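# Load a white part from the tote into a mould nest

## Task

Pick one white plastic part out of the blue tote and insert it, narrow end pointing down and pushed fully home, into the vacant nest of whichever mould on the rotary table sits closest to the arms. The tote must stay upright in its original spot with the remaining parts still inside it. Finish with both grippers released so neither arm is in contact with any movable object.

## Robot and tools

ROBOT. Two arms, left_arm and right_arm, each ending in a two-finger gripper with a wrist camera whose cable also counts as part of the hand. Base positions in the scene frame: left_arm (+0.028, +0.316, +0.033) m, right_arm (-0.025, -0.372, +0.036) m, both turned by well under a degree about z. A camera stand stands on the floor behind the arms.

FRAME. Scene frame: origin at table-top height, halfway between the nominal bases; +x points out over the table, +y toward left_arm, +z up. Arm names do not correspond to left or right in images. A gripper's fingers extend along its own +z and close along its own y. end_effector_position is the spot between the finger pads, a little under 1 cm back from the tips. Printed hand poses may be wrong by a few centimetres, more when the arm reaches far.

execute_actions(actions, cameras). actions is a list of actions; each action is a list of up to 15 rows, one row per 1/30 s step; a short action repeats its final row until step 15. Every row holds 14 numbers in [-1, 1]: left_arm dx, dy, dz, rx, ry, rz, opening, then the same seven for right_arm, always all 14. dx to rz are an offset, not a pose: measured along scene axes from that arm's Hand target as it was when the action began, and every row of one action is counted from that same starting point. Consecutive actions and calls stack, so sending the same offset twice moves twice as far. Scale: 1.0 equals 0.6 m for dx, dy, dz and 180 degrees for rotation; rx, ry, rz form one rotation vector, turning about the hand position. A translation longer than 1.0 may be shortened. opening is absolute: +1 fully open (about 87 mm between pads), +0.5 about 59-75 mm, 0 about 31-49 mm, -0.5 about 8-21 mm, -1 shut. To leave an arm still, give zeros for its six pose numbers and repeat its present opening (a 0 opening is a real command). cameras: camera names, ["all"], or [] for none; by default images come only with an empty actions list. An unknown name voids the call. Camera names: cam_head_left, cam_head_right, cam_high, cam_low, cam_left_wrist, cam_right_wrist, each 896x504.

move(target, speed, blend, opening_speed, blocking, cameras). target is one 14-number row laid out as above, or a list of up to 15 such rows; every row is an offset from the Hand targets at the start of the move, not from the previous row. speed: path top speed in m/s, 0.002 to 2.9, default 0.25 (rotation up to twice that in rad/s); one value or one per target. blend: metres of corner rounding per target, default 0 meaning stop at each. opening_speed: rate of the opening command per second on the -1 to +1 scale, at least 0.2. blocking=false returns after about 0.5 s while the move continues. Openings of the first row are sent at the start; later rows' openings apply on arrival once everything rests. A move lasts at most 10 s and does not avoid obstacles or the other arm. Grippers trail the path and overshoot more at speed or near full stretch; do not route a path near an arm's own base (the elbow can whip round). The result adds a move: line: done (within 10 mm and 2 degrees), off_target, moving, held or fault, plus limits such as paced (pose clipped) or held (steps withheld). Done says nothing about contact.

wait(seconds): 0 to 3600, sends nothing new; a running move keeps going. stop(): brakes the current move, needing some distance. zoom_image(camera, region): region [x0, y0, x1, y1] in pixels of that camera's newest image, at most 504 by 504. finished_scene(scene): scene is the current scene's number; it is final, so make no further calls in that reply.

RESULTS. Poses are in the scene frame. Hand target is the last commanded pose after clipping; the next offsets start from it, and the gripper often rests short of it, so check and send the remaining distance. grip_measured uses the command scale; in Joint positions the gripper appears on 0 (closed) to 1 (open). Joint velocities may say within noise. Joint torques: positive toward larger joint values; joints 1-3 wrap at ±28 N m. Joint ranges (rad): waist -2.618 to 3.054, shoulder 0 to 3.142, elbow 0 to 3.142 (straight 2.901), wrist pitch and yaw ±1.571, wrist roll ±2.094. Tool commands lists the present openings. MOTOR HOT appears at 75 °C; at 90 °C the arm folds and goes idle; at 100 °C it collapses. Holding loads, stretching out or pushing against something heats motors.

MOTION NOTES. Each step the orientation command is limited to 40 degrees from the measured one. Friction and gravity can leave the hand low, short or tilted; tiny moves may do nothing or go sideways. After contact an arm keeps pushing until commanded back past its gripper.

GRIPPING. Close to roughly 0.04 below the grip_measured value at first contact for a firm hold (up to 0.11 near the extremes); about 20 N per pad. Closing fast squeezes harder.

AVOID. Dropping parts, releasing a part that is still moving, fast impacts, hard shoves, striking fixed or heavy items, arms or grippers touching each other (can end the scene), cable contact, and anything leaving the table. Loose items may occasionally be nudged. Camera calibration: fixed cameras may have shifted up to 2.3 degrees and 9 mm.

Each tool is called after ">>>" as name(argument=value, ...), one argument or row to a line, values as JSON.

## Session

>>> execute_actions(
  actions=[],
)

Scene clock: 0.00 s.
left_arm: end_effector_position=(+0.3122, +0.2435, +0.2621) grip_measured=+1.000 end_effector_quat_wxyz=(+0.541, +0.117, +0.829, +0.081) | right_arm: end_effector_position=(+0.2309, -0.4576, +0.1256) grip_measured=+1.000 end_effector_quat_wxyz=(+0.450, +0.116, +0.879, -0.110)
Joint positions: left_arm=[-0.537 0.881 0.854 -0.45 -0.507 0.043 1] | right_arm=[-0.232 0.823 0.419 -0.208 0.094 -0.044 1]
Joint velocities: within noise
Joint torques (N m): no reading
Motor temperatures (°C): left_arm=[29 31 34 27 27 29 28] | right_arm=[30 36 32 27 27 28 31]
Heat: left arm: 34 °C; right arm: 36 °C.
Hand target: left_arm +0.3126, +0.2432, +0.2664; +0.545, +0.115, +0.827, +0.079 | right_arm +0.2346, -0.4585, +0.1325; +0.459, +0.116, +0.874, -0.111
Tool commands: left_gripper/opening=+1.0 right_gripper/opening=+1.0
camera_calibration:
cam_left_wrist: T_world_to_cam=[[-0.11046, -0.96137, -0.2521, 0.33134], [-0.95249, 0.17484, -0.24938, 0.34196], [0.28383, 0.21258, -0.93502, 0.24326]] pos_world=[0.29327, 0.20704, 0.39626]
cam_right_wrist: T_world_to_cam=[[-0.30874, -0.94554, 0.10314, -0.37837], [-0.94826, 0.29753, -0.11083, 0.39441], [0.0741, -0.13202, -0.98847, 0.19185]] pos_world=[0.24297, -0.44979, 0.27238]

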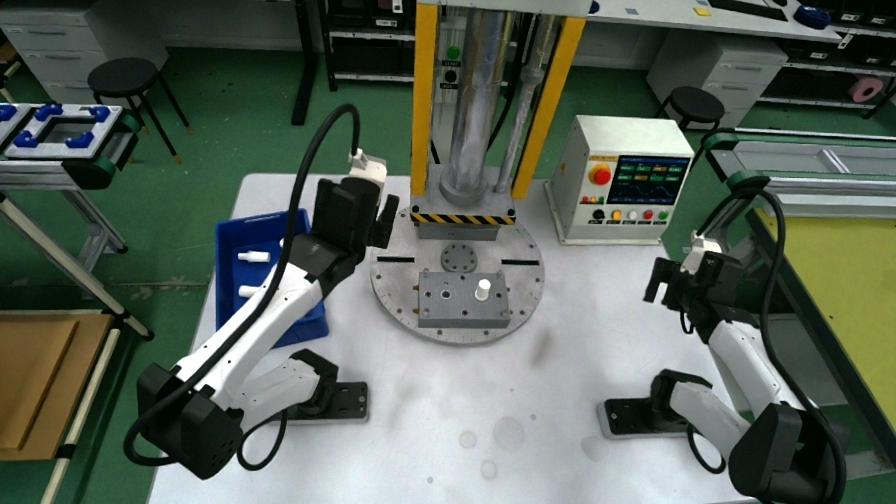

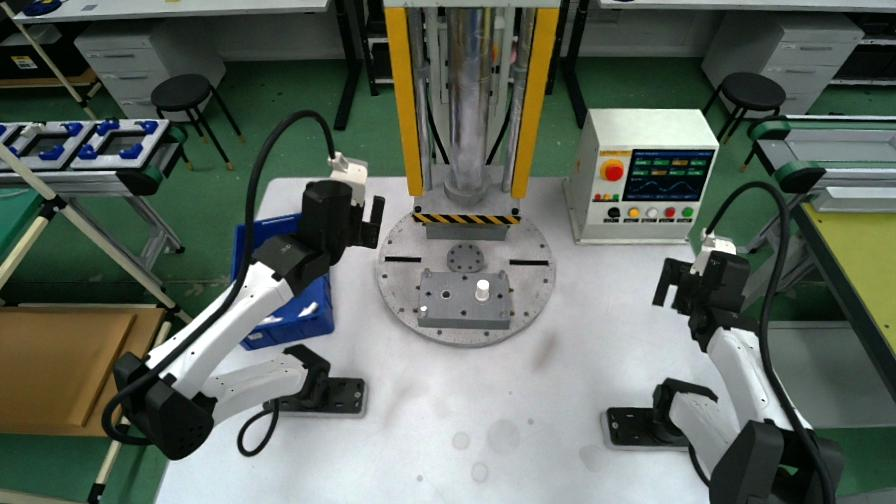

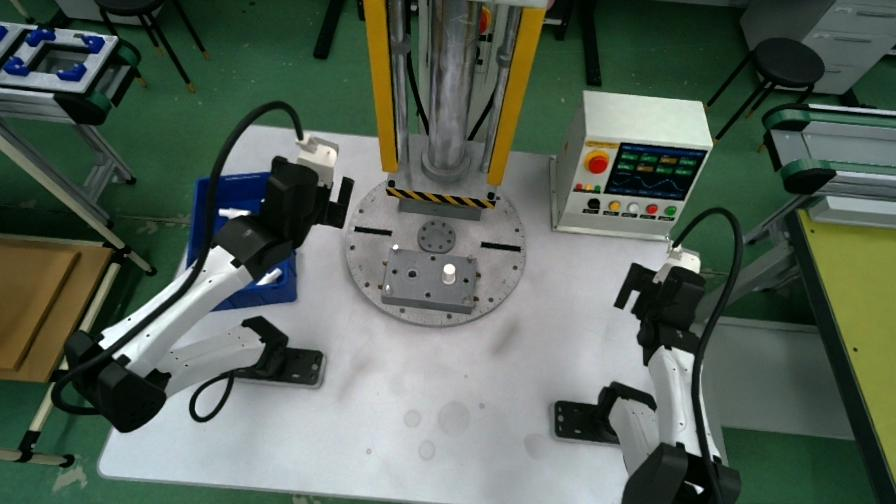

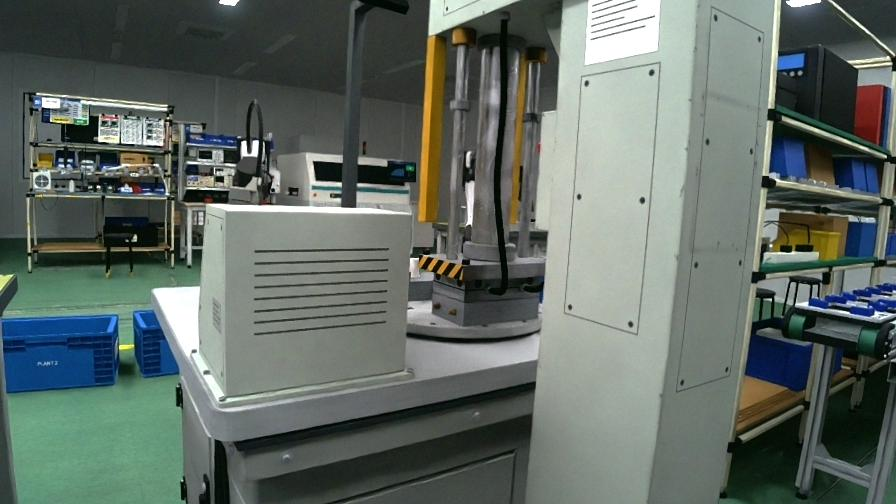

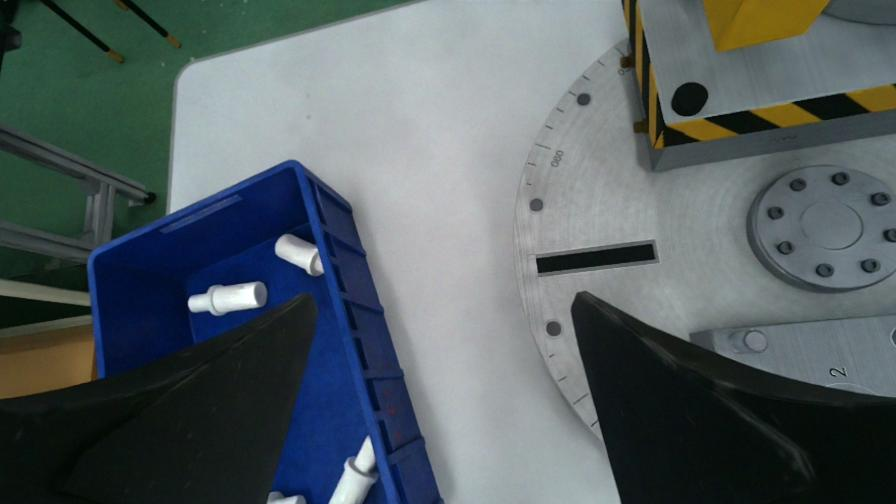

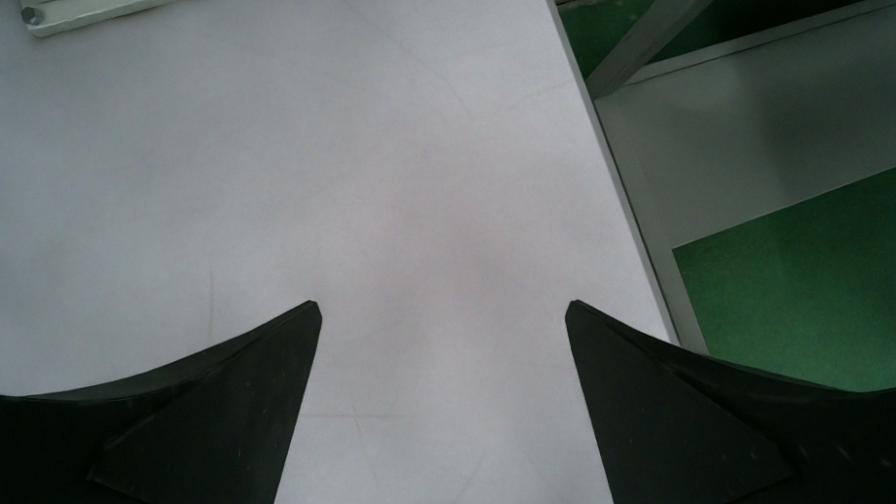

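>>> zoom_image(
  camera="cam_left_wrist",
  region=[80, 200, 400, 380],
)

>>> zoom_image(
  camera="cam_head_left",
  region=[360, 240, 540, 350],
)

>>> zoom_image(
  camera="cam_head_right",
  region=[360, 240, 540, 350],
)

>>> zoom_image(
  camera="cam_head_left",
  region=[200, 190, 360, 350],
)

Scaled by 1.575 from the camera's image (finer frame: 1280x720).

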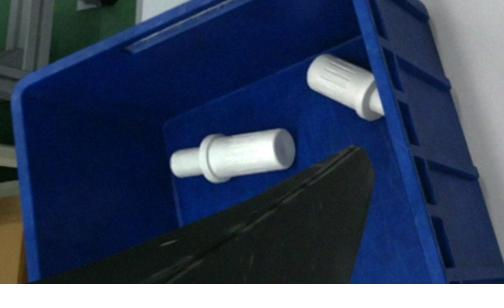

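Scaled by 2.800 from the camera's image (finer frame: 1280x720).

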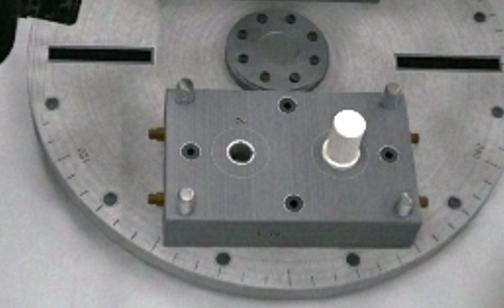

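Scaled by 2.800 from the camera's image (finer frame: 1280x720).

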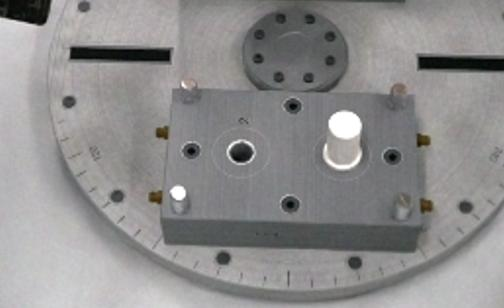

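Scaled by 3.150 from the camera's image (finer frame: 1280x720).

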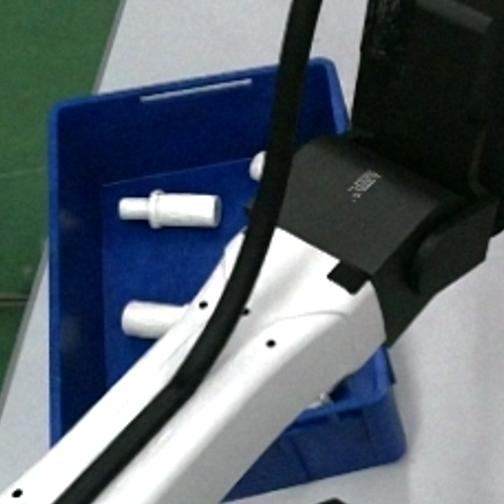

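>>> move(
  target=[0.112,0.445,-0.127,0.144,0.236,-0.420,1,0,0,0,0,0,0,1],
  speed=0.4,
  cameras=["cam_left_wrist","cam_head_left","cam_head_right"],
)

Scene clock: 86.47 s.
left_arm: end_effector_position=(+0.3774, +0.5096, +0.1934) grip_measured=+1.000 end_effector_quat_wxyz=(+0.156, +0.698, +0.698, -0.035) | right_arm: end_effector_position=(+0.2309, -0.4576, +0.1256) grip_measured=+1.000 end_effector_quat_wxyz=(+0.450, +0.116, +0.879, -0.110)
Joint positions: left_arm=[0.572 2.008 2.007 -1.569 0.321 2.13 1] | right_arm=[-0.232 0.823 0.419 -0.208 0.094 -0.044 1]
Joint torques (N m): left_arm=[0.32 -6.99 9.17 0.06 0.3 0.12] | right_arm=[-0.38 -1.32 8.2 2.12 0.07 0.02]
Motor temperatures (°C): left_arm=[29 31 43 32 27 29 28] | right_arm=[30 36 42 36 27 28 31]
Heat: left arm: 43 °C; right arm: 42 °C.
Hand target: left_arm +0.3800, +0.5102, +0.1904; +0.132, +0.708, +0.679, -0.138 | right_arm +0.2346, -0.4585, +0.1325; +0.459, +0.116, +0.874, -0.111
Off the commanded pose: left_arm 0.004 m, 12 deg | right_arm 0.008 m, 1 deg.
joint sent to its limit (left arm) — joint 4 (wrist pitch), lower limit; joint 6 (wrist roll), upper limit. The joint targets are off in orientation, not in position.
move: off_target (left_arm)
cam_left_wrist: T_world_to_cam=[[-0.98693, -0.02794, -0.15869, 0.41401], [-0.11356, 0.81933, 0.56197, -0.46161], [0.11432, 0.57264, -0.8118, -0.03945]] pos_world=[0.36069, 0.41237, 0.29308]
Images, in order (width x height): cam_head_left 896x504, cam_head_right 896x504, cam_left_wrist 896x504.

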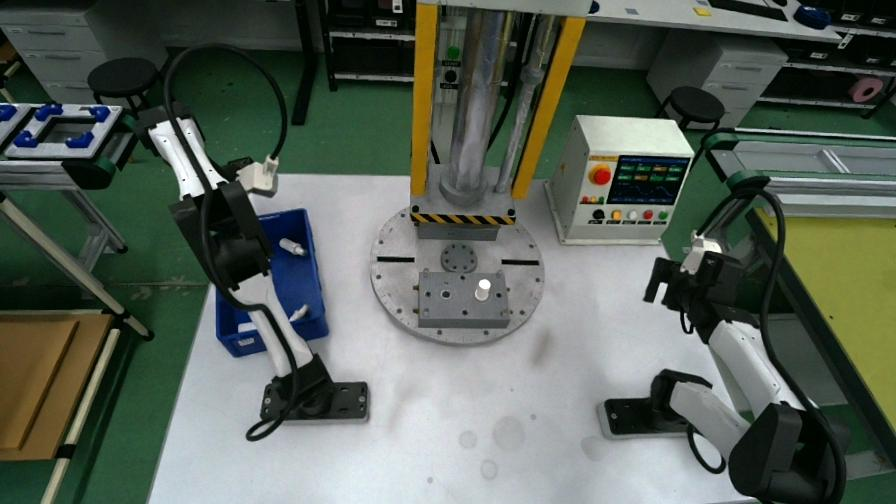

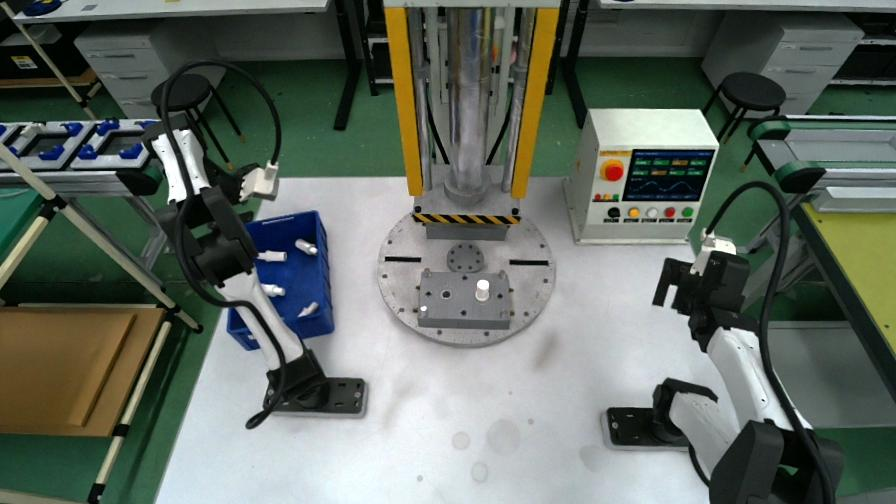

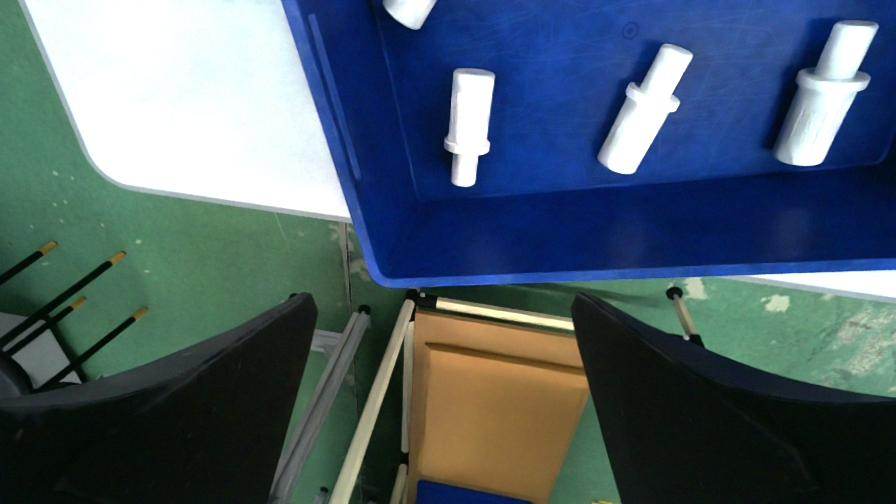

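>>> move(
  target=[-0.154,-0.008,0.0,0.002,0.017,0.968,1,0,0,0,0,0,0,1],
  speed=0.6,
  cameras=["cam_left_wrist","cam_head_left"],
)

Scene clock: 122.40 s.
left_arm: end_effector_position=(+0.2868, +0.5000, +0.1805) grip_measured=+1.000 end_effector_quat_wxyz=(+0.118, -0.640, +0.752, +0.107) | right_arm: end_effector_position=(+0.2309, -0.4576, +0.1256) grip_measured=+1.000 end_effector_quat_wxyz=(+0.450, +0.116, +0.879, -0.110)
Joint positions: left_arm=[0.589 1.653 1.505 -1.211 -0.242 -0.808 1] | right_arm=[-0.232 0.823 0.419 -0.208 0.094 -0.044 1]
Joint torques (N m): left_arm=[1.01 -7.13 10.3 0.59 -0.28 -0.06] | right_arm=[-0.4 -1.42 8.18 2.14 0.12 0.02]
Heat: left arm: 41 °C; right arm: 43 °C.
Hand target: left_arm +0.2875, +0.5054, +0.1903; +0.131, -0.645, +0.744, +0.114 | right_arm +0.2346, -0.4585, +0.1325; +0.459, +0.116, +0.874, -0.111
Off the commanded pose: left_arm 0.011 m, 2 deg | right_arm 0.008 m, 1 deg.
move: off_target (left_arm)
cam_left_wrist: T_world_to_cam=[[0.988, -0.15445, -0.00033, -0.20952], [-0.13063, -0.83676, 0.53176, 0.38165], [-0.0824, -0.52534, -0.84689, 0.57772]] pos_world=[0.30446, 0.59049, 0.28625]
Images, in order (width x height): cam_head_left 896x504, cam_left_wrist 896x504.

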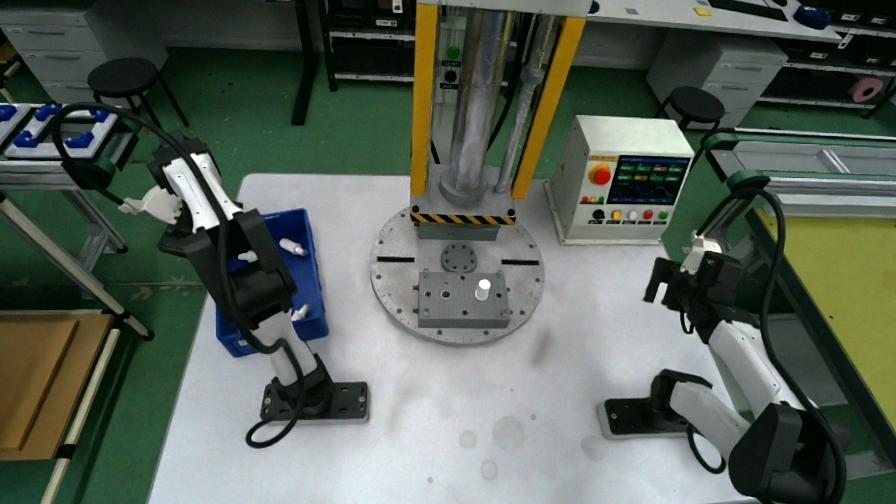

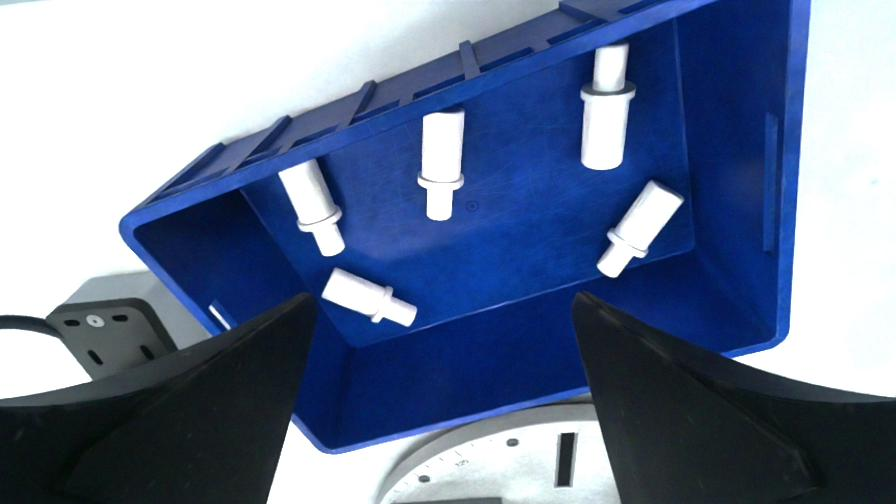

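>>> move(
  target=[0,0,-0.2,0,0,0,1,0,0,0,0,0,0,1],
  speed=0.3,
  cameras=["cam_left_wrist","cam_head_left","cam_head_right"],
)

Scene clock: 134.07 s.
left_arm: end_effector_position=(+0.2900, +0.5024, +0.0791) grip_measured=+1.000 end_effector_quat_wxyz=(+0.137, -0.642, +0.747, +0.105) | right_arm: end_effector_position=(+0.2309, -0.4576, +0.1256) grip_measured=+1.000 end_effector_quat_wxyz=(+0.450, +0.116, +0.879, -0.110)
Joint positions: left_arm=[0.589 1.675 1.118 -0.764 -0.244 -0.814 1] | right_arm=[-0.232 0.823 0.419 -0.208 0.094 -0.044 1]
Joint torques (N m): left_arm=[0.98 -5.07 6.41 0.94 -0.26 -0.03] | right_arm=[-0.42 -1.33 8.31 2.14 0.09 0]
Motor temperatures (°C): left_arm=[29 36 43 30 27 29 28] | right_arm=[30 36 44 38 27 28 31]
Heat: left arm: 43 °C; right arm: 44 °C.
Hand target: left_arm +0.2875, +0.5054, +0.0704; +0.131, -0.645, +0.744, +0.114 | right_arm +0.2346, -0.4585, +0.1325; +0.459, +0.116, +0.874, -0.111
Off the commanded pose: left_arm 0.010 m, 1 deg | right_arm 0.008 m, 1 deg.
move: done
cam_left_wrist: T_world_to_cam=[[0.9884, -0.14926, 0.02804, -0.21724], [-0.14265, -0.84905, 0.50869, 0.44941], [-0.05212, -0.50679, -0.86049, 0.47626]] pos_world=[0.30365, 0.59051, 0.1873]
Images, in order (width x height): cam_head_left 896x504, cam_head_right 896x504, cam_left_wrist 896x504.

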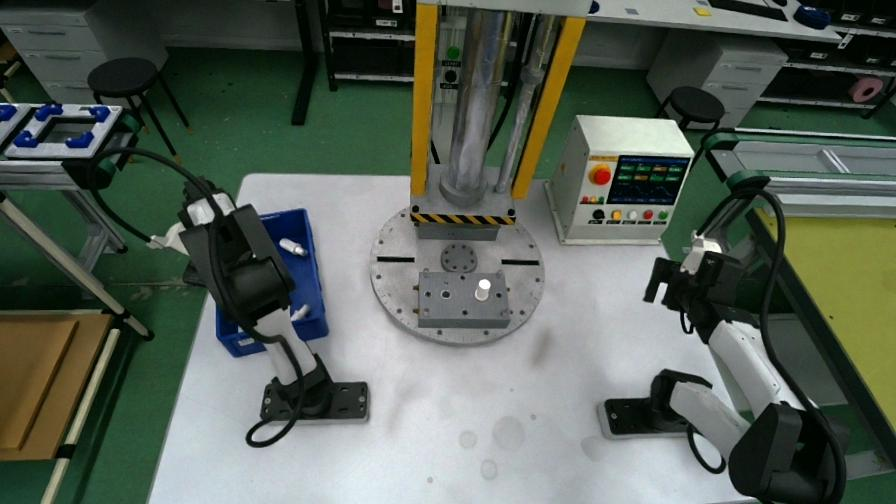

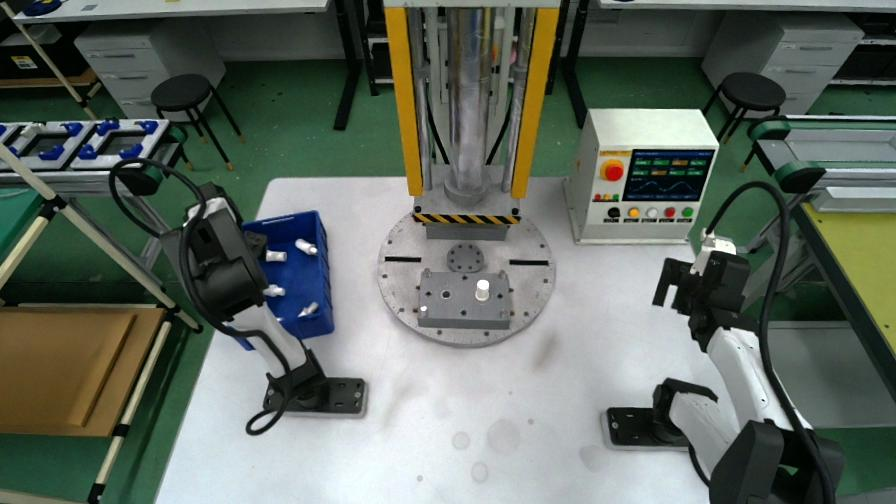

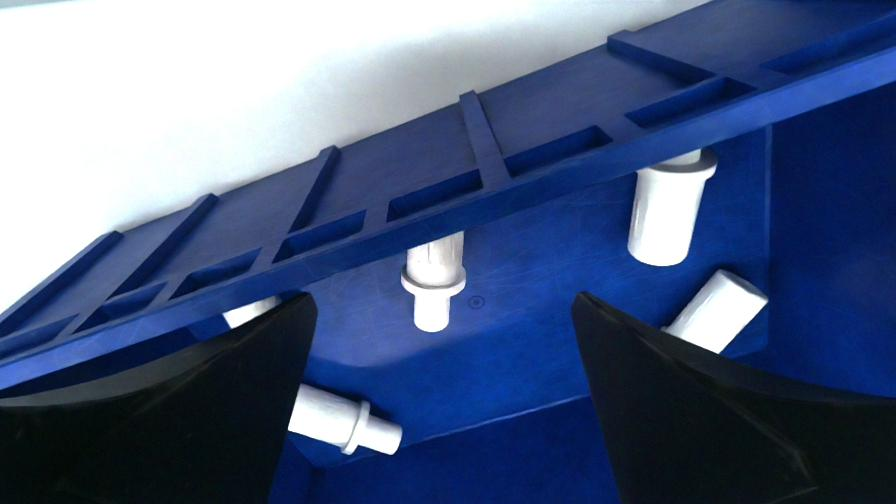

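>>> move(
  target=[0,-0.006,-0.085,0,0,0,1,0,0,0,0,0,0,1],
  speed=0.15,
  cameras=["cam_left_wrist"],
)

Scene clock: 142.63 s.
left_arm: end_effector_position=(+0.2826, +0.4996, +0.0399) grip_measured=+1.000 end_effector_quat_wxyz=(+0.130, -0.644, +0.744, +0.122) | right_arm: end_effector_position=(+0.2309, -0.4576, +0.1256) grip_measured=+1.000 end_effector_quat_wxyz=(+0.450, +0.116, +0.879, -0.110)
Joint positions: left_arm=[0.576 1.724 1.005 -0.624 -0.28 -0.832 1] | right_arm=[-0.232 0.823 0.419 -0.208 0.094 -0.044 1]
Joint torques (N m): left_arm=[1.2 -3.06 4.42 1.53 0.06 0.06] | right_arm=[-0.35 -1.33 8.21 2.16 0.1 0.01]
Heat: left arm: 42 °C; right arm: 44 °C.
Hand target: left_arm +0.2876, +0.5018, +0.0194; +0.131, -0.645, +0.744, +0.114 | right_arm +0.2346, -0.4585, +0.1325; +0.459, +0.116, +0.874, -0.111
Off the commanded pose: left_arm 0.021 m, 1 deg | right_arm 0.008 m, 1 deg.
move: off_target (left_arm)
cam_left_wrist: T_world_to_cam=[[0.99062, -0.1366, -0.00442, -0.21488], [-0.11626, -0.8592, 0.49825, 0.46404], [-0.07186, -0.49306, -0.86702, 0.43981]] pos_world=[0.29841, 0.5862, 0.14917]

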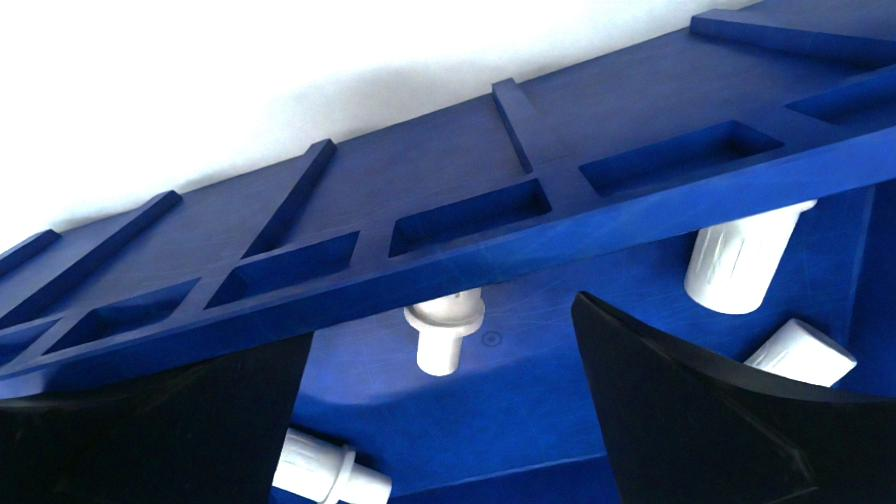

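>>> move(
  target=[0.008,0,-0.012,0,0,0,1,0,0,0,0,0,0,1],
  speed=0.1,
  cameras=["cam_left_wrist","cam_head_left","cam_head_right"],
)

>>> zoom_image(
  camera="cam_head_right",
  region=[100, 150, 360, 370],
)

Scene clock: 160.17 s.
left_arm: end_effector_position=(+0.2863, +0.5025, +0.0278) grip_measured=+1.000 end_effector_quat_wxyz=(+0.130, -0.644, +0.743, +0.130) | right_arm: end_effector_position=(+0.2309, -0.4576, +0.1256) grip_measured=+1.000 end_effector_quat_wxyz=(+0.450, +0.116, +0.879, -0.110)
Joint positions: left_arm=[0.569 1.766 1.001 -0.581 -0.297 -0.839 1] | right_arm=[-0.232 0.823 0.419 -0.208 0.094 -0.044 1]
Joint torques (N m): left_arm=[1.1 -4.44 5.03 1.26 0.16 0] | right_arm=[-0.36 -1.33 8.17 2.11 0.09 0.01]
Heat: left arm: 41 °C; right arm: 44 °C.
Hand target: left_arm +0.2923, +0.5017, +0.0121; +0.131, -0.645, +0.744, +0.114 | right_arm +0.2346, -0.4585, +0.1325; +0.459, +0.116, +0.874, -0.111
Off the commanded pose: left_arm 0.017 m, 2 deg | right_arm 0.008 m, 1 deg.
move: off_target (left_arm)
cam_left_wrist: T_world_to_cam=[[0.99088, -0.13382, -0.0155, -0.21929], [-0.1092, -0.86524, 0.48932, 0.47422], [-0.07889, -0.48317, -0.87197, 0.42822]] pos_world=[0.30286, 0.58787, 0.13795]
Images, in order (width x height): cam_head_left 896x504, cam_head_right 896x504, cam_left_wrist 896x504.

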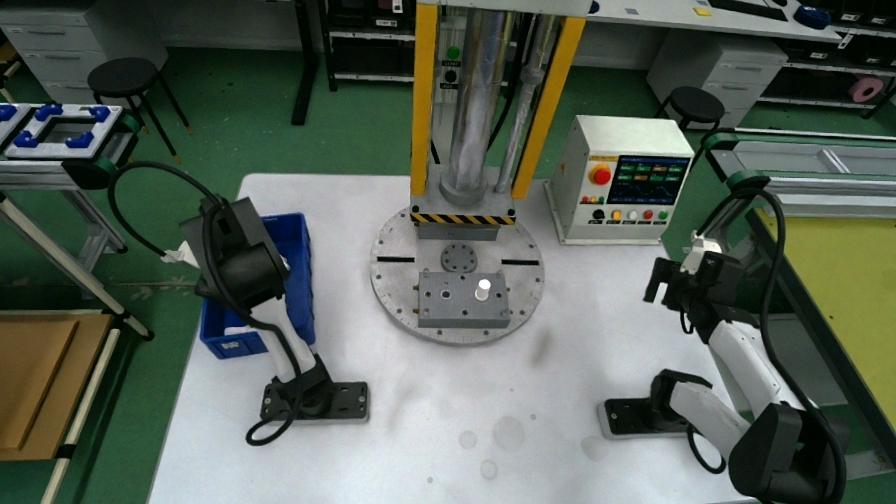

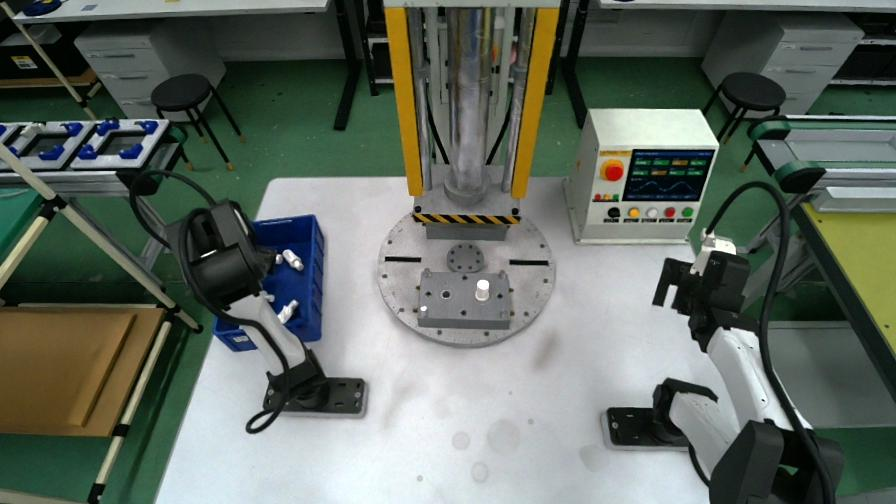

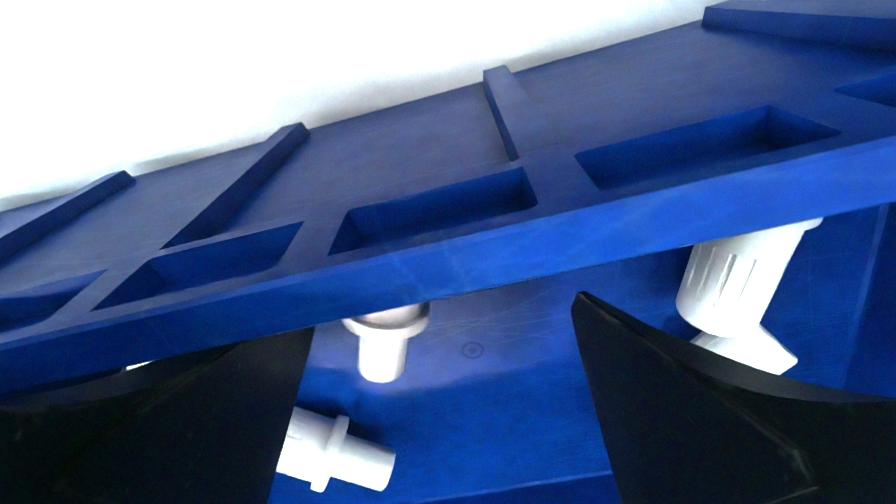

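Scaled by 1.938 from the camera's image (finer frame: 1280x720).

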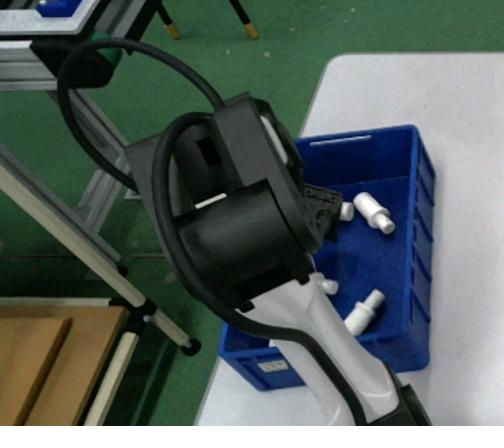

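>>> move(
  target=[-0.008,0,0.3,0,0,0,1,0,0,0,0,0,0,1],
  speed=0.25,
  cameras=["cam_left_wrist","cam_head_left","cam_head_right"],
)

>>> zoom_image(
  camera="cam_head_right",
  region=[180, 170, 360, 370],
)

>>> zoom_image(
  camera="cam_head_left",
  region=[180, 170, 360, 370],
)

Scene clock: 171.80 s.
left_arm: end_effector_position=(+0.2855, +0.4988, +0.1891) grip_measured=+1.000 end_effector_quat_wxyz=(+0.131, -0.643, +0.745, +0.117) | right_arm: end_effector_position=(+0.2309, -0.4576, +0.1256) grip_measured=+1.000 end_effector_quat_wxyz=(+0.450, +0.116, +0.879, -0.110)
Joint positions: left_arm=[0.574 1.627 1.508 -1.221 -0.269 -0.831 1] | right_arm=[-0.232 0.823 0.419 -0.208 0.094 -0.044 1]
Joint torques (N m): left_arm=[1.35 -5.42 10.21 0.63 -0.04 0.04] | right_arm=[-0.27 -1.43 8.23 2.13 0.08 0.01]
Heat: left arm: 40 °C; right arm: 45 °C.
Hand target: left_arm +0.2876, +0.5018, +0.1922; +0.131, -0.645, +0.744, +0.114 | right_arm +0.2346, -0.4585, +0.1325; +0.459, +0.116, +0.874, -0.111
Off the commanded pose: left_arm 0.005 m, 0 deg | right_arm 0.008 m, 1 deg.
move: done
cam_left_wrist: T_world_to_cam=[[0.98994, -0.14144, 0.00404, -0.21624], [-0.12424, -0.85518, 0.50321, 0.3886], [-0.06772, -0.49865, -0.86415, 0.56999]] pos_world=[0.30094, 0.58597, 0.29788]
Images, in order (width x height): cam_head_left 896x504, cam_head_right 896x504, cam_left_wrist 896x504.

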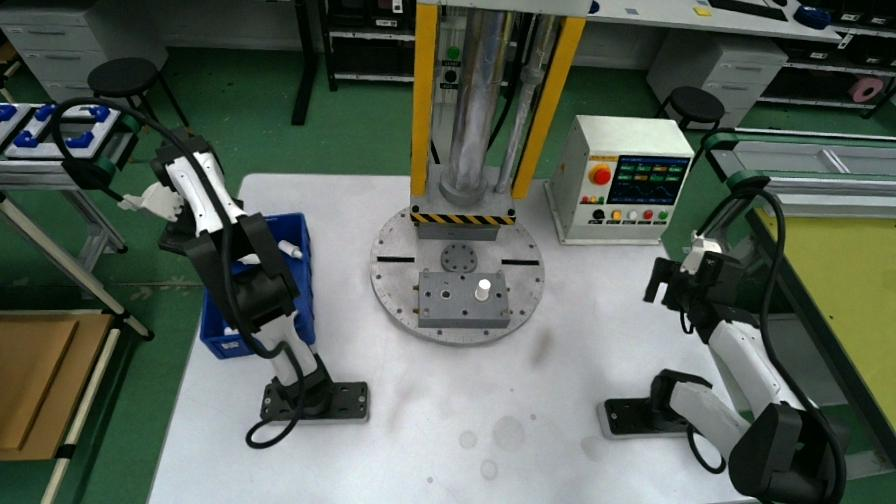

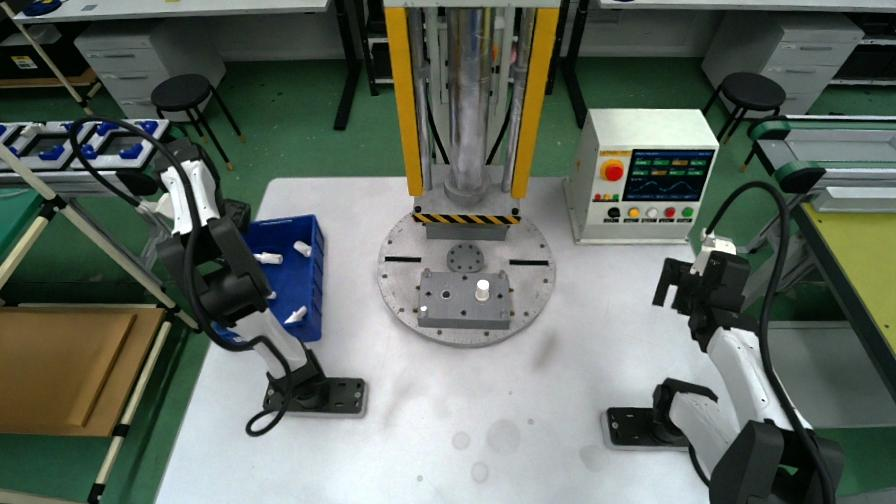

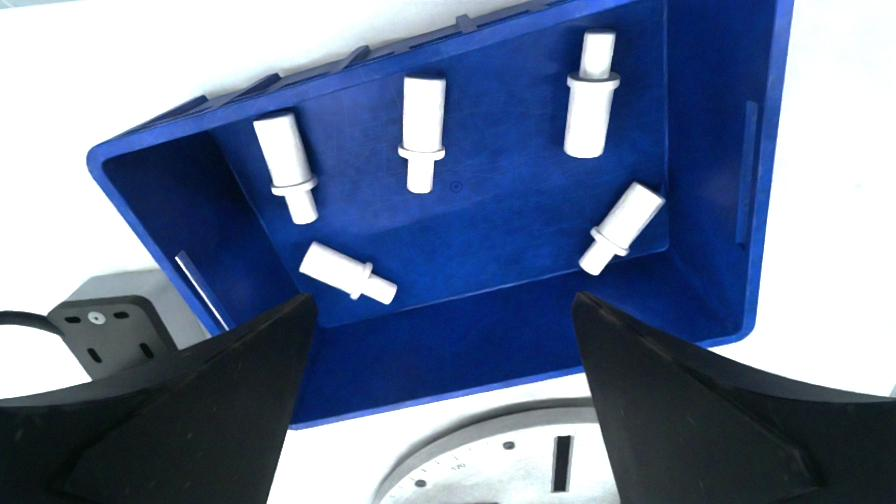

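Scaled by 2.520 from the camera's image (finer frame: 1280x720).

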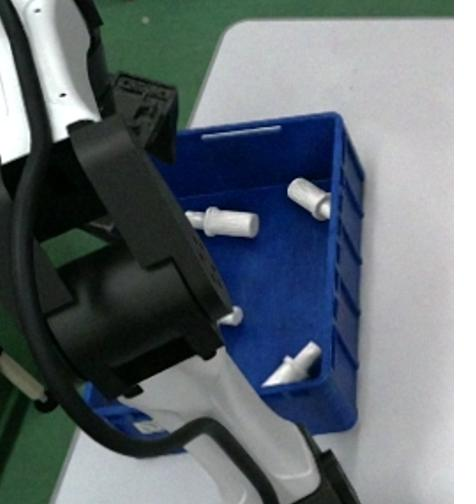

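Scaled by 2.520 from the camera's image (finer frame: 1280x720).

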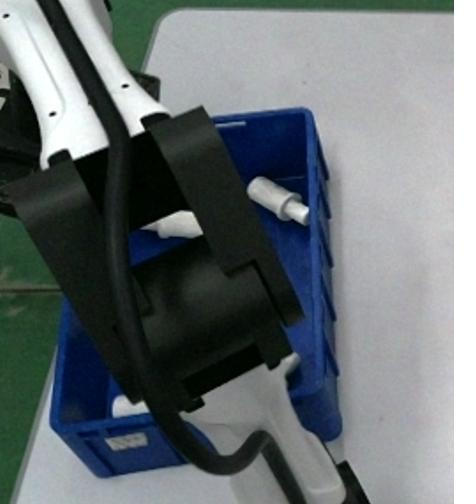

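>>> move(
  target=[-0.0145,0.0137,-0.1,0.098,-0.018,-0.026,1,0,0,0,0,0,0,1],
  speed=0.3,
  cameras=["cam_left_wrist","cam_head_right"],
)

Scene clock: 212.10 s.
left_arm: end_effector_position=(+0.2784, +0.5079, +0.1256) grip_measured=+1.000 end_effector_quat_wxyz=(+0.236, -0.594, +0.744, +0.196) | right_arm: end_effector_position=(+0.2309, -0.4576, +0.1256) grip_measured=+1.000 end_effector_quat_wxyz=(+0.450, +0.116, +0.879, -0.110)
Joint positions: left_arm=[0.494 1.457 1.022 -0.708 -0.469 -0.762 1] | right_arm=[-0.232 0.823 0.419 -0.208 0.094 -0.044 1]
Joint torques (N m): left_arm=[0.13 -7.25 6.82 1.24 -0.43 0.07] | right_arm=[-0.25 -1.36 8.2 2.13 0.06 0]
Heat: left arm: 43 °C; right arm: 46 °C.
Hand target: left_arm +0.2788, +0.5099, +0.1322; +0.254, -0.590, +0.739, +0.203 | right_arm +0.2346, -0.4585, +0.1325; +0.459, +0.116, +0.874, -0.111
Off the commanded pose: left_arm 0.007 m, 2 deg | right_arm 0.008 m, 1 deg.
move: done
cam_left_wrist: T_world_to_cam=[[0.97616, -0.21704, -0.00044, -0.16481], [-0.2098, -0.94416, 0.25406, 0.52772], [-0.05556, -0.24791, -0.96719, 0.40139]] pos_world=[0.29391, 0.56199, 0.25407]
Images, in order (width x height): cam_head_right 896x504, cam_left_wrist 896x504.

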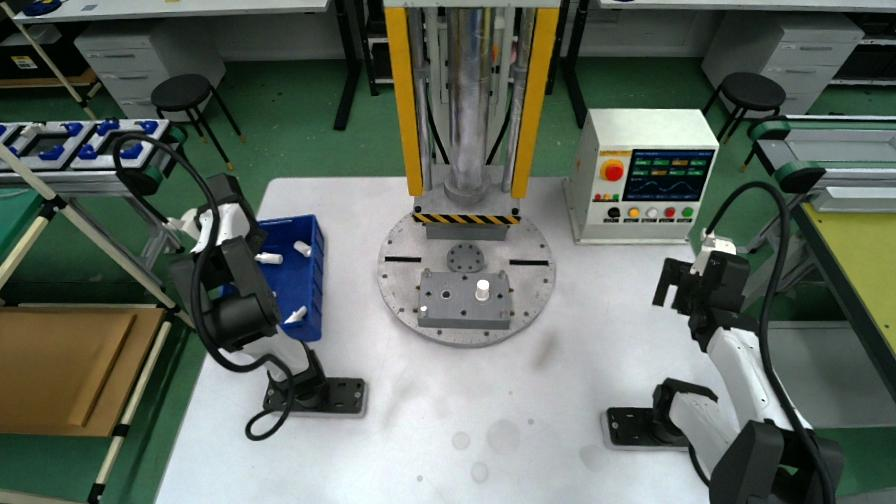

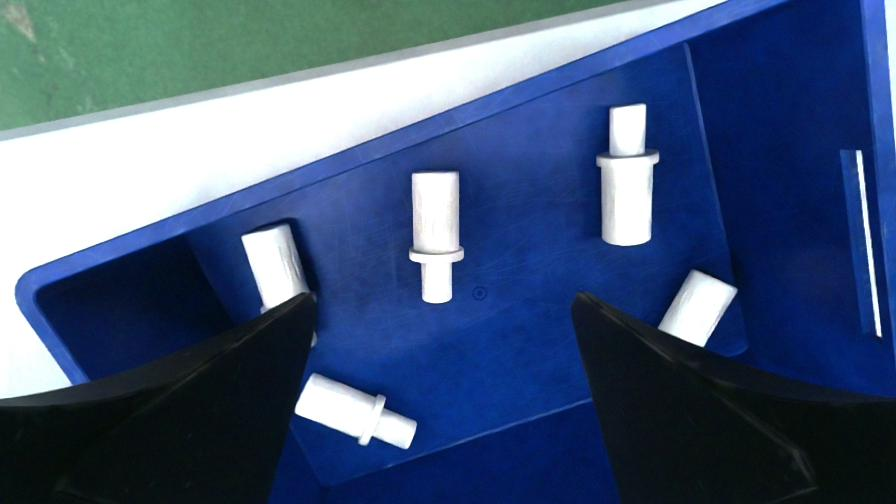

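>>> move(
  target=[-0.001,0.007,-0.125,0,0,0,1,0,0,0,0,0,0,1],
  speed=0.15,
  cameras=["cam_left_wrist","cam_head_right"],
)

Scene clock: 230.80 s.
left_arm: end_effector_position=(+0.2824, +0.5105, +0.0636) grip_measured=+1.000 end_effector_quat_wxyz=(+0.258, -0.590, +0.740, +0.193) | right_arm: end_effector_position=(+0.2309, -0.4576, +0.1256) grip_measured=+1.000 end_effector_quat_wxyz=(+0.450, +0.116, +0.879, -0.110)
Joint positions: left_arm=[0.494 1.522 0.804 -0.375 -0.469 -0.748 1] | right_arm=[-0.232 0.823 0.419 -0.208 0.094 -0.044 1]
Joint torques (N m): left_arm=[1.31 -4.19 6.16 1.32 -0.34 0.1] | right_arm=[-0.32 -1.31 8.23 2.13 0.09 0.01]
Heat: left arm: 43 °C; right arm: 46 °C.
Hand target: left_arm +0.2782, +0.5141, +0.0571; +0.253, -0.590, +0.739, +0.203 | right_arm +0.2346, -0.4585, +0.1325; +0.459, +0.116, +0.874, -0.111
Off the commanded pose: left_arm 0.008 m, 1 deg | right_arm 0.008 m, 1 deg.
move: done
cam_left_wrist: T_world_to_cam=[[0.97303, -0.2289, 0.02845, -0.16306], [-0.22942, -0.94765, 0.22209, 0.55613], [-0.02387, -0.22263, -0.97461, 0.32089]] pos_world=[0.29391, 0.56114, 0.19387]
Images, in order (width x height): cam_head_right 896x504, cam_left_wrist 896x504.

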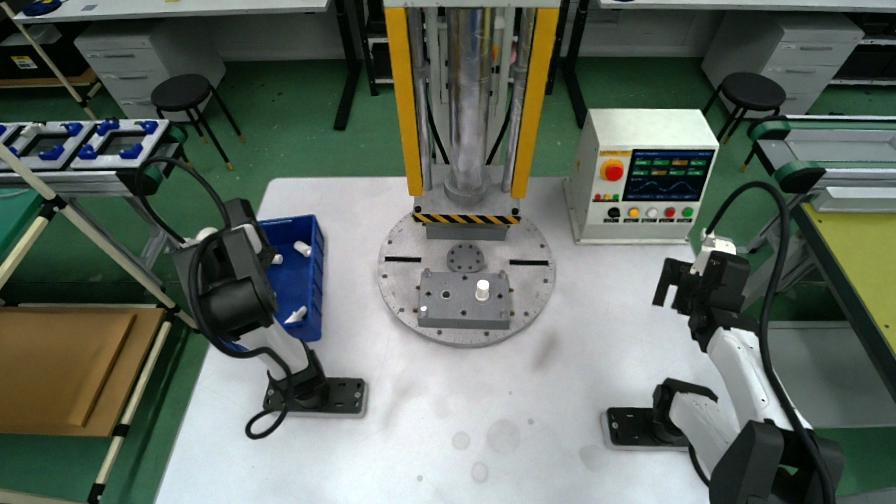

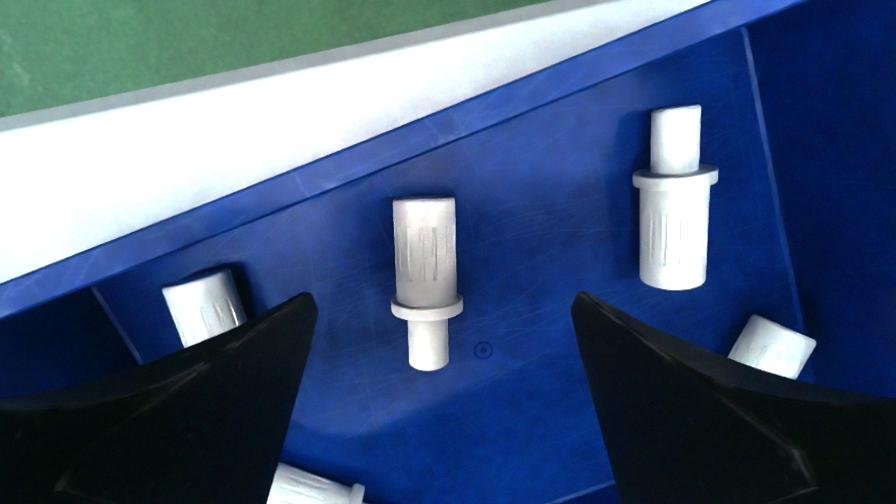

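>>> move(
  target=[-0.005,0.002,-0.062,0,0,0,1,0,0,0,0,0,0,1],
  speed=0.1,
  cameras=["cam_left_wrist"],
)

Scene clock: 237.47 s.
left_arm: end_effector_position=(+0.2791, +0.5122, +0.0256) grip_measured=+1.000 end_effector_quat_wxyz=(+0.257, -0.590, +0.740, +0.195) | right_arm: end_effector_position=(+0.2309, -0.4576, +0.1256) grip_measured=+1.000 end_effector_quat_wxyz=(+0.450, +0.116, +0.879, -0.110)
Joint positions: left_arm=[0.503 1.608 0.71 -0.193 -0.469 -0.738 1] | right_arm=[-0.232 0.823 0.419 -0.208 0.094 -0.044 1]
Joint torques (N m): left_arm=[1.37 -4.4 5.71 1.37 -0.3 0.09] | right_arm=[-0.35 -1.35 8.31 2.12 0.12 0.01]
Heat: left arm: 43 °C; right arm: 46 °C.
Hand target: left_arm +0.2751, +0.5153, +0.0199; +0.253, -0.590, +0.739, +0.203 | right_arm +0.2346, -0.4585, +0.1325; +0.459, +0.116, +0.874, -0.111
Off the commanded pose: left_arm 0.008 m, 1 deg | right_arm 0.008 m, 1 deg.
move: done
cam_left_wrist: T_world_to_cam=[[0.97349, -0.22744, 0.02402, -0.15924], [-0.22705, -0.94847, 0.22102, 0.5653], [-0.02748, -0.22061, -0.97497, 0.28419]] pos_world=[0.29118, 0.56265, 0.15596]

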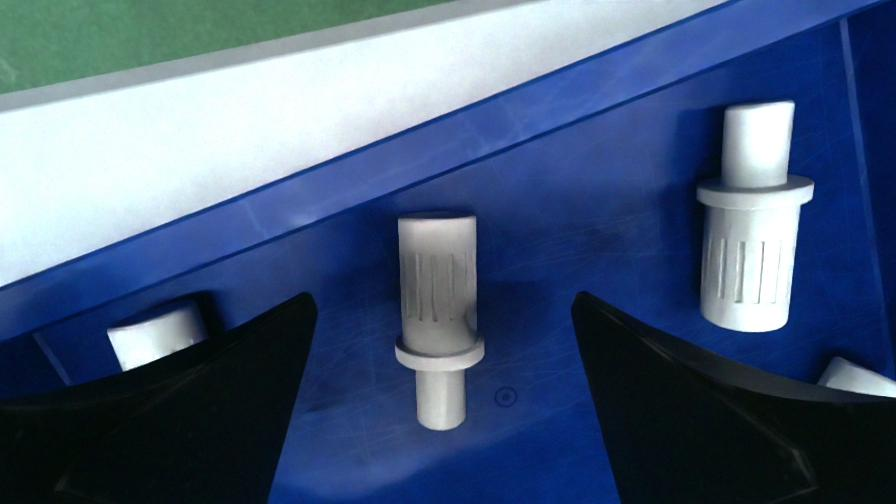

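>>> move(
  target=[
    [0,0,-0.012,0,0,0,1,0,0,0,0,0,0,1],
    [0,0,-0.012,0,0,0,-0.7,0,0,0,0,0,0,1],
  ],
  speed=0.08,
  opening_speed=1.0,
  cameras=["cam_left_wrist"],
)

Scene clock: 245.37 s.
left_arm: end_effector_position=(+0.2799, +0.5129, +0.0200) grip_measured=-0.115 end_effector_quat_wxyz=(+0.259, -0.589, +0.740, +0.196) | right_arm: end_effector_position=(+0.2309, -0.4576, +0.1256) grip_measured=+1.000 end_effector_quat_wxyz=(+0.450, +0.116, +0.879, -0.110)
Joint positions: left_arm=[0.503 1.626 0.697 -0.157 -0.47 -0.735 0.443] | right_arm=[-0.232 0.823 0.419 -0.208 0.094 -0.044 1]
Joint torques (N m): left_arm=[1.39 -4.16 5.53 1.35 -0.29 0.06] | right_arm=[-0.42 -1.28 8.12 2.13 0.09 0.02]
Heat: left arm: 42 °C; right arm: 46 °C.
Hand target: left_arm +0.2752, +0.5154, +0.0128; +0.254, -0.590, +0.739, +0.203 | right_arm +0.2346, -0.4585, +0.1325; +0.459, +0.116, +0.874, -0.111
Off the commanded pose: left_arm 0.009 m, 1 deg | right_arm 0.008 m, 1 deg.
move: done
cam_left_wrist: T_world_to_cam=[[0.973, -0.22936, 0.02581, -0.15863], [-0.22943, -0.94893, 0.21656, 0.56835], [-0.02517, -0.21663, -0.97593, 0.2762]] pos_world=[0.2917, 0.56277, 0.15057]

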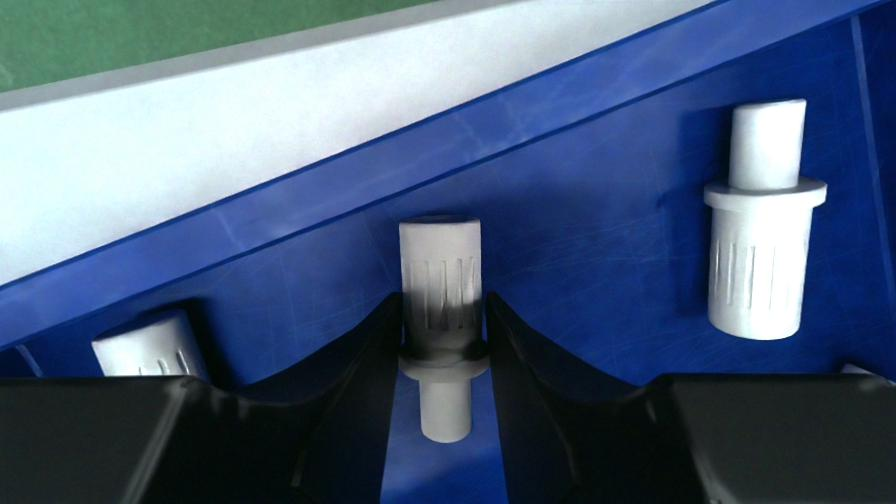

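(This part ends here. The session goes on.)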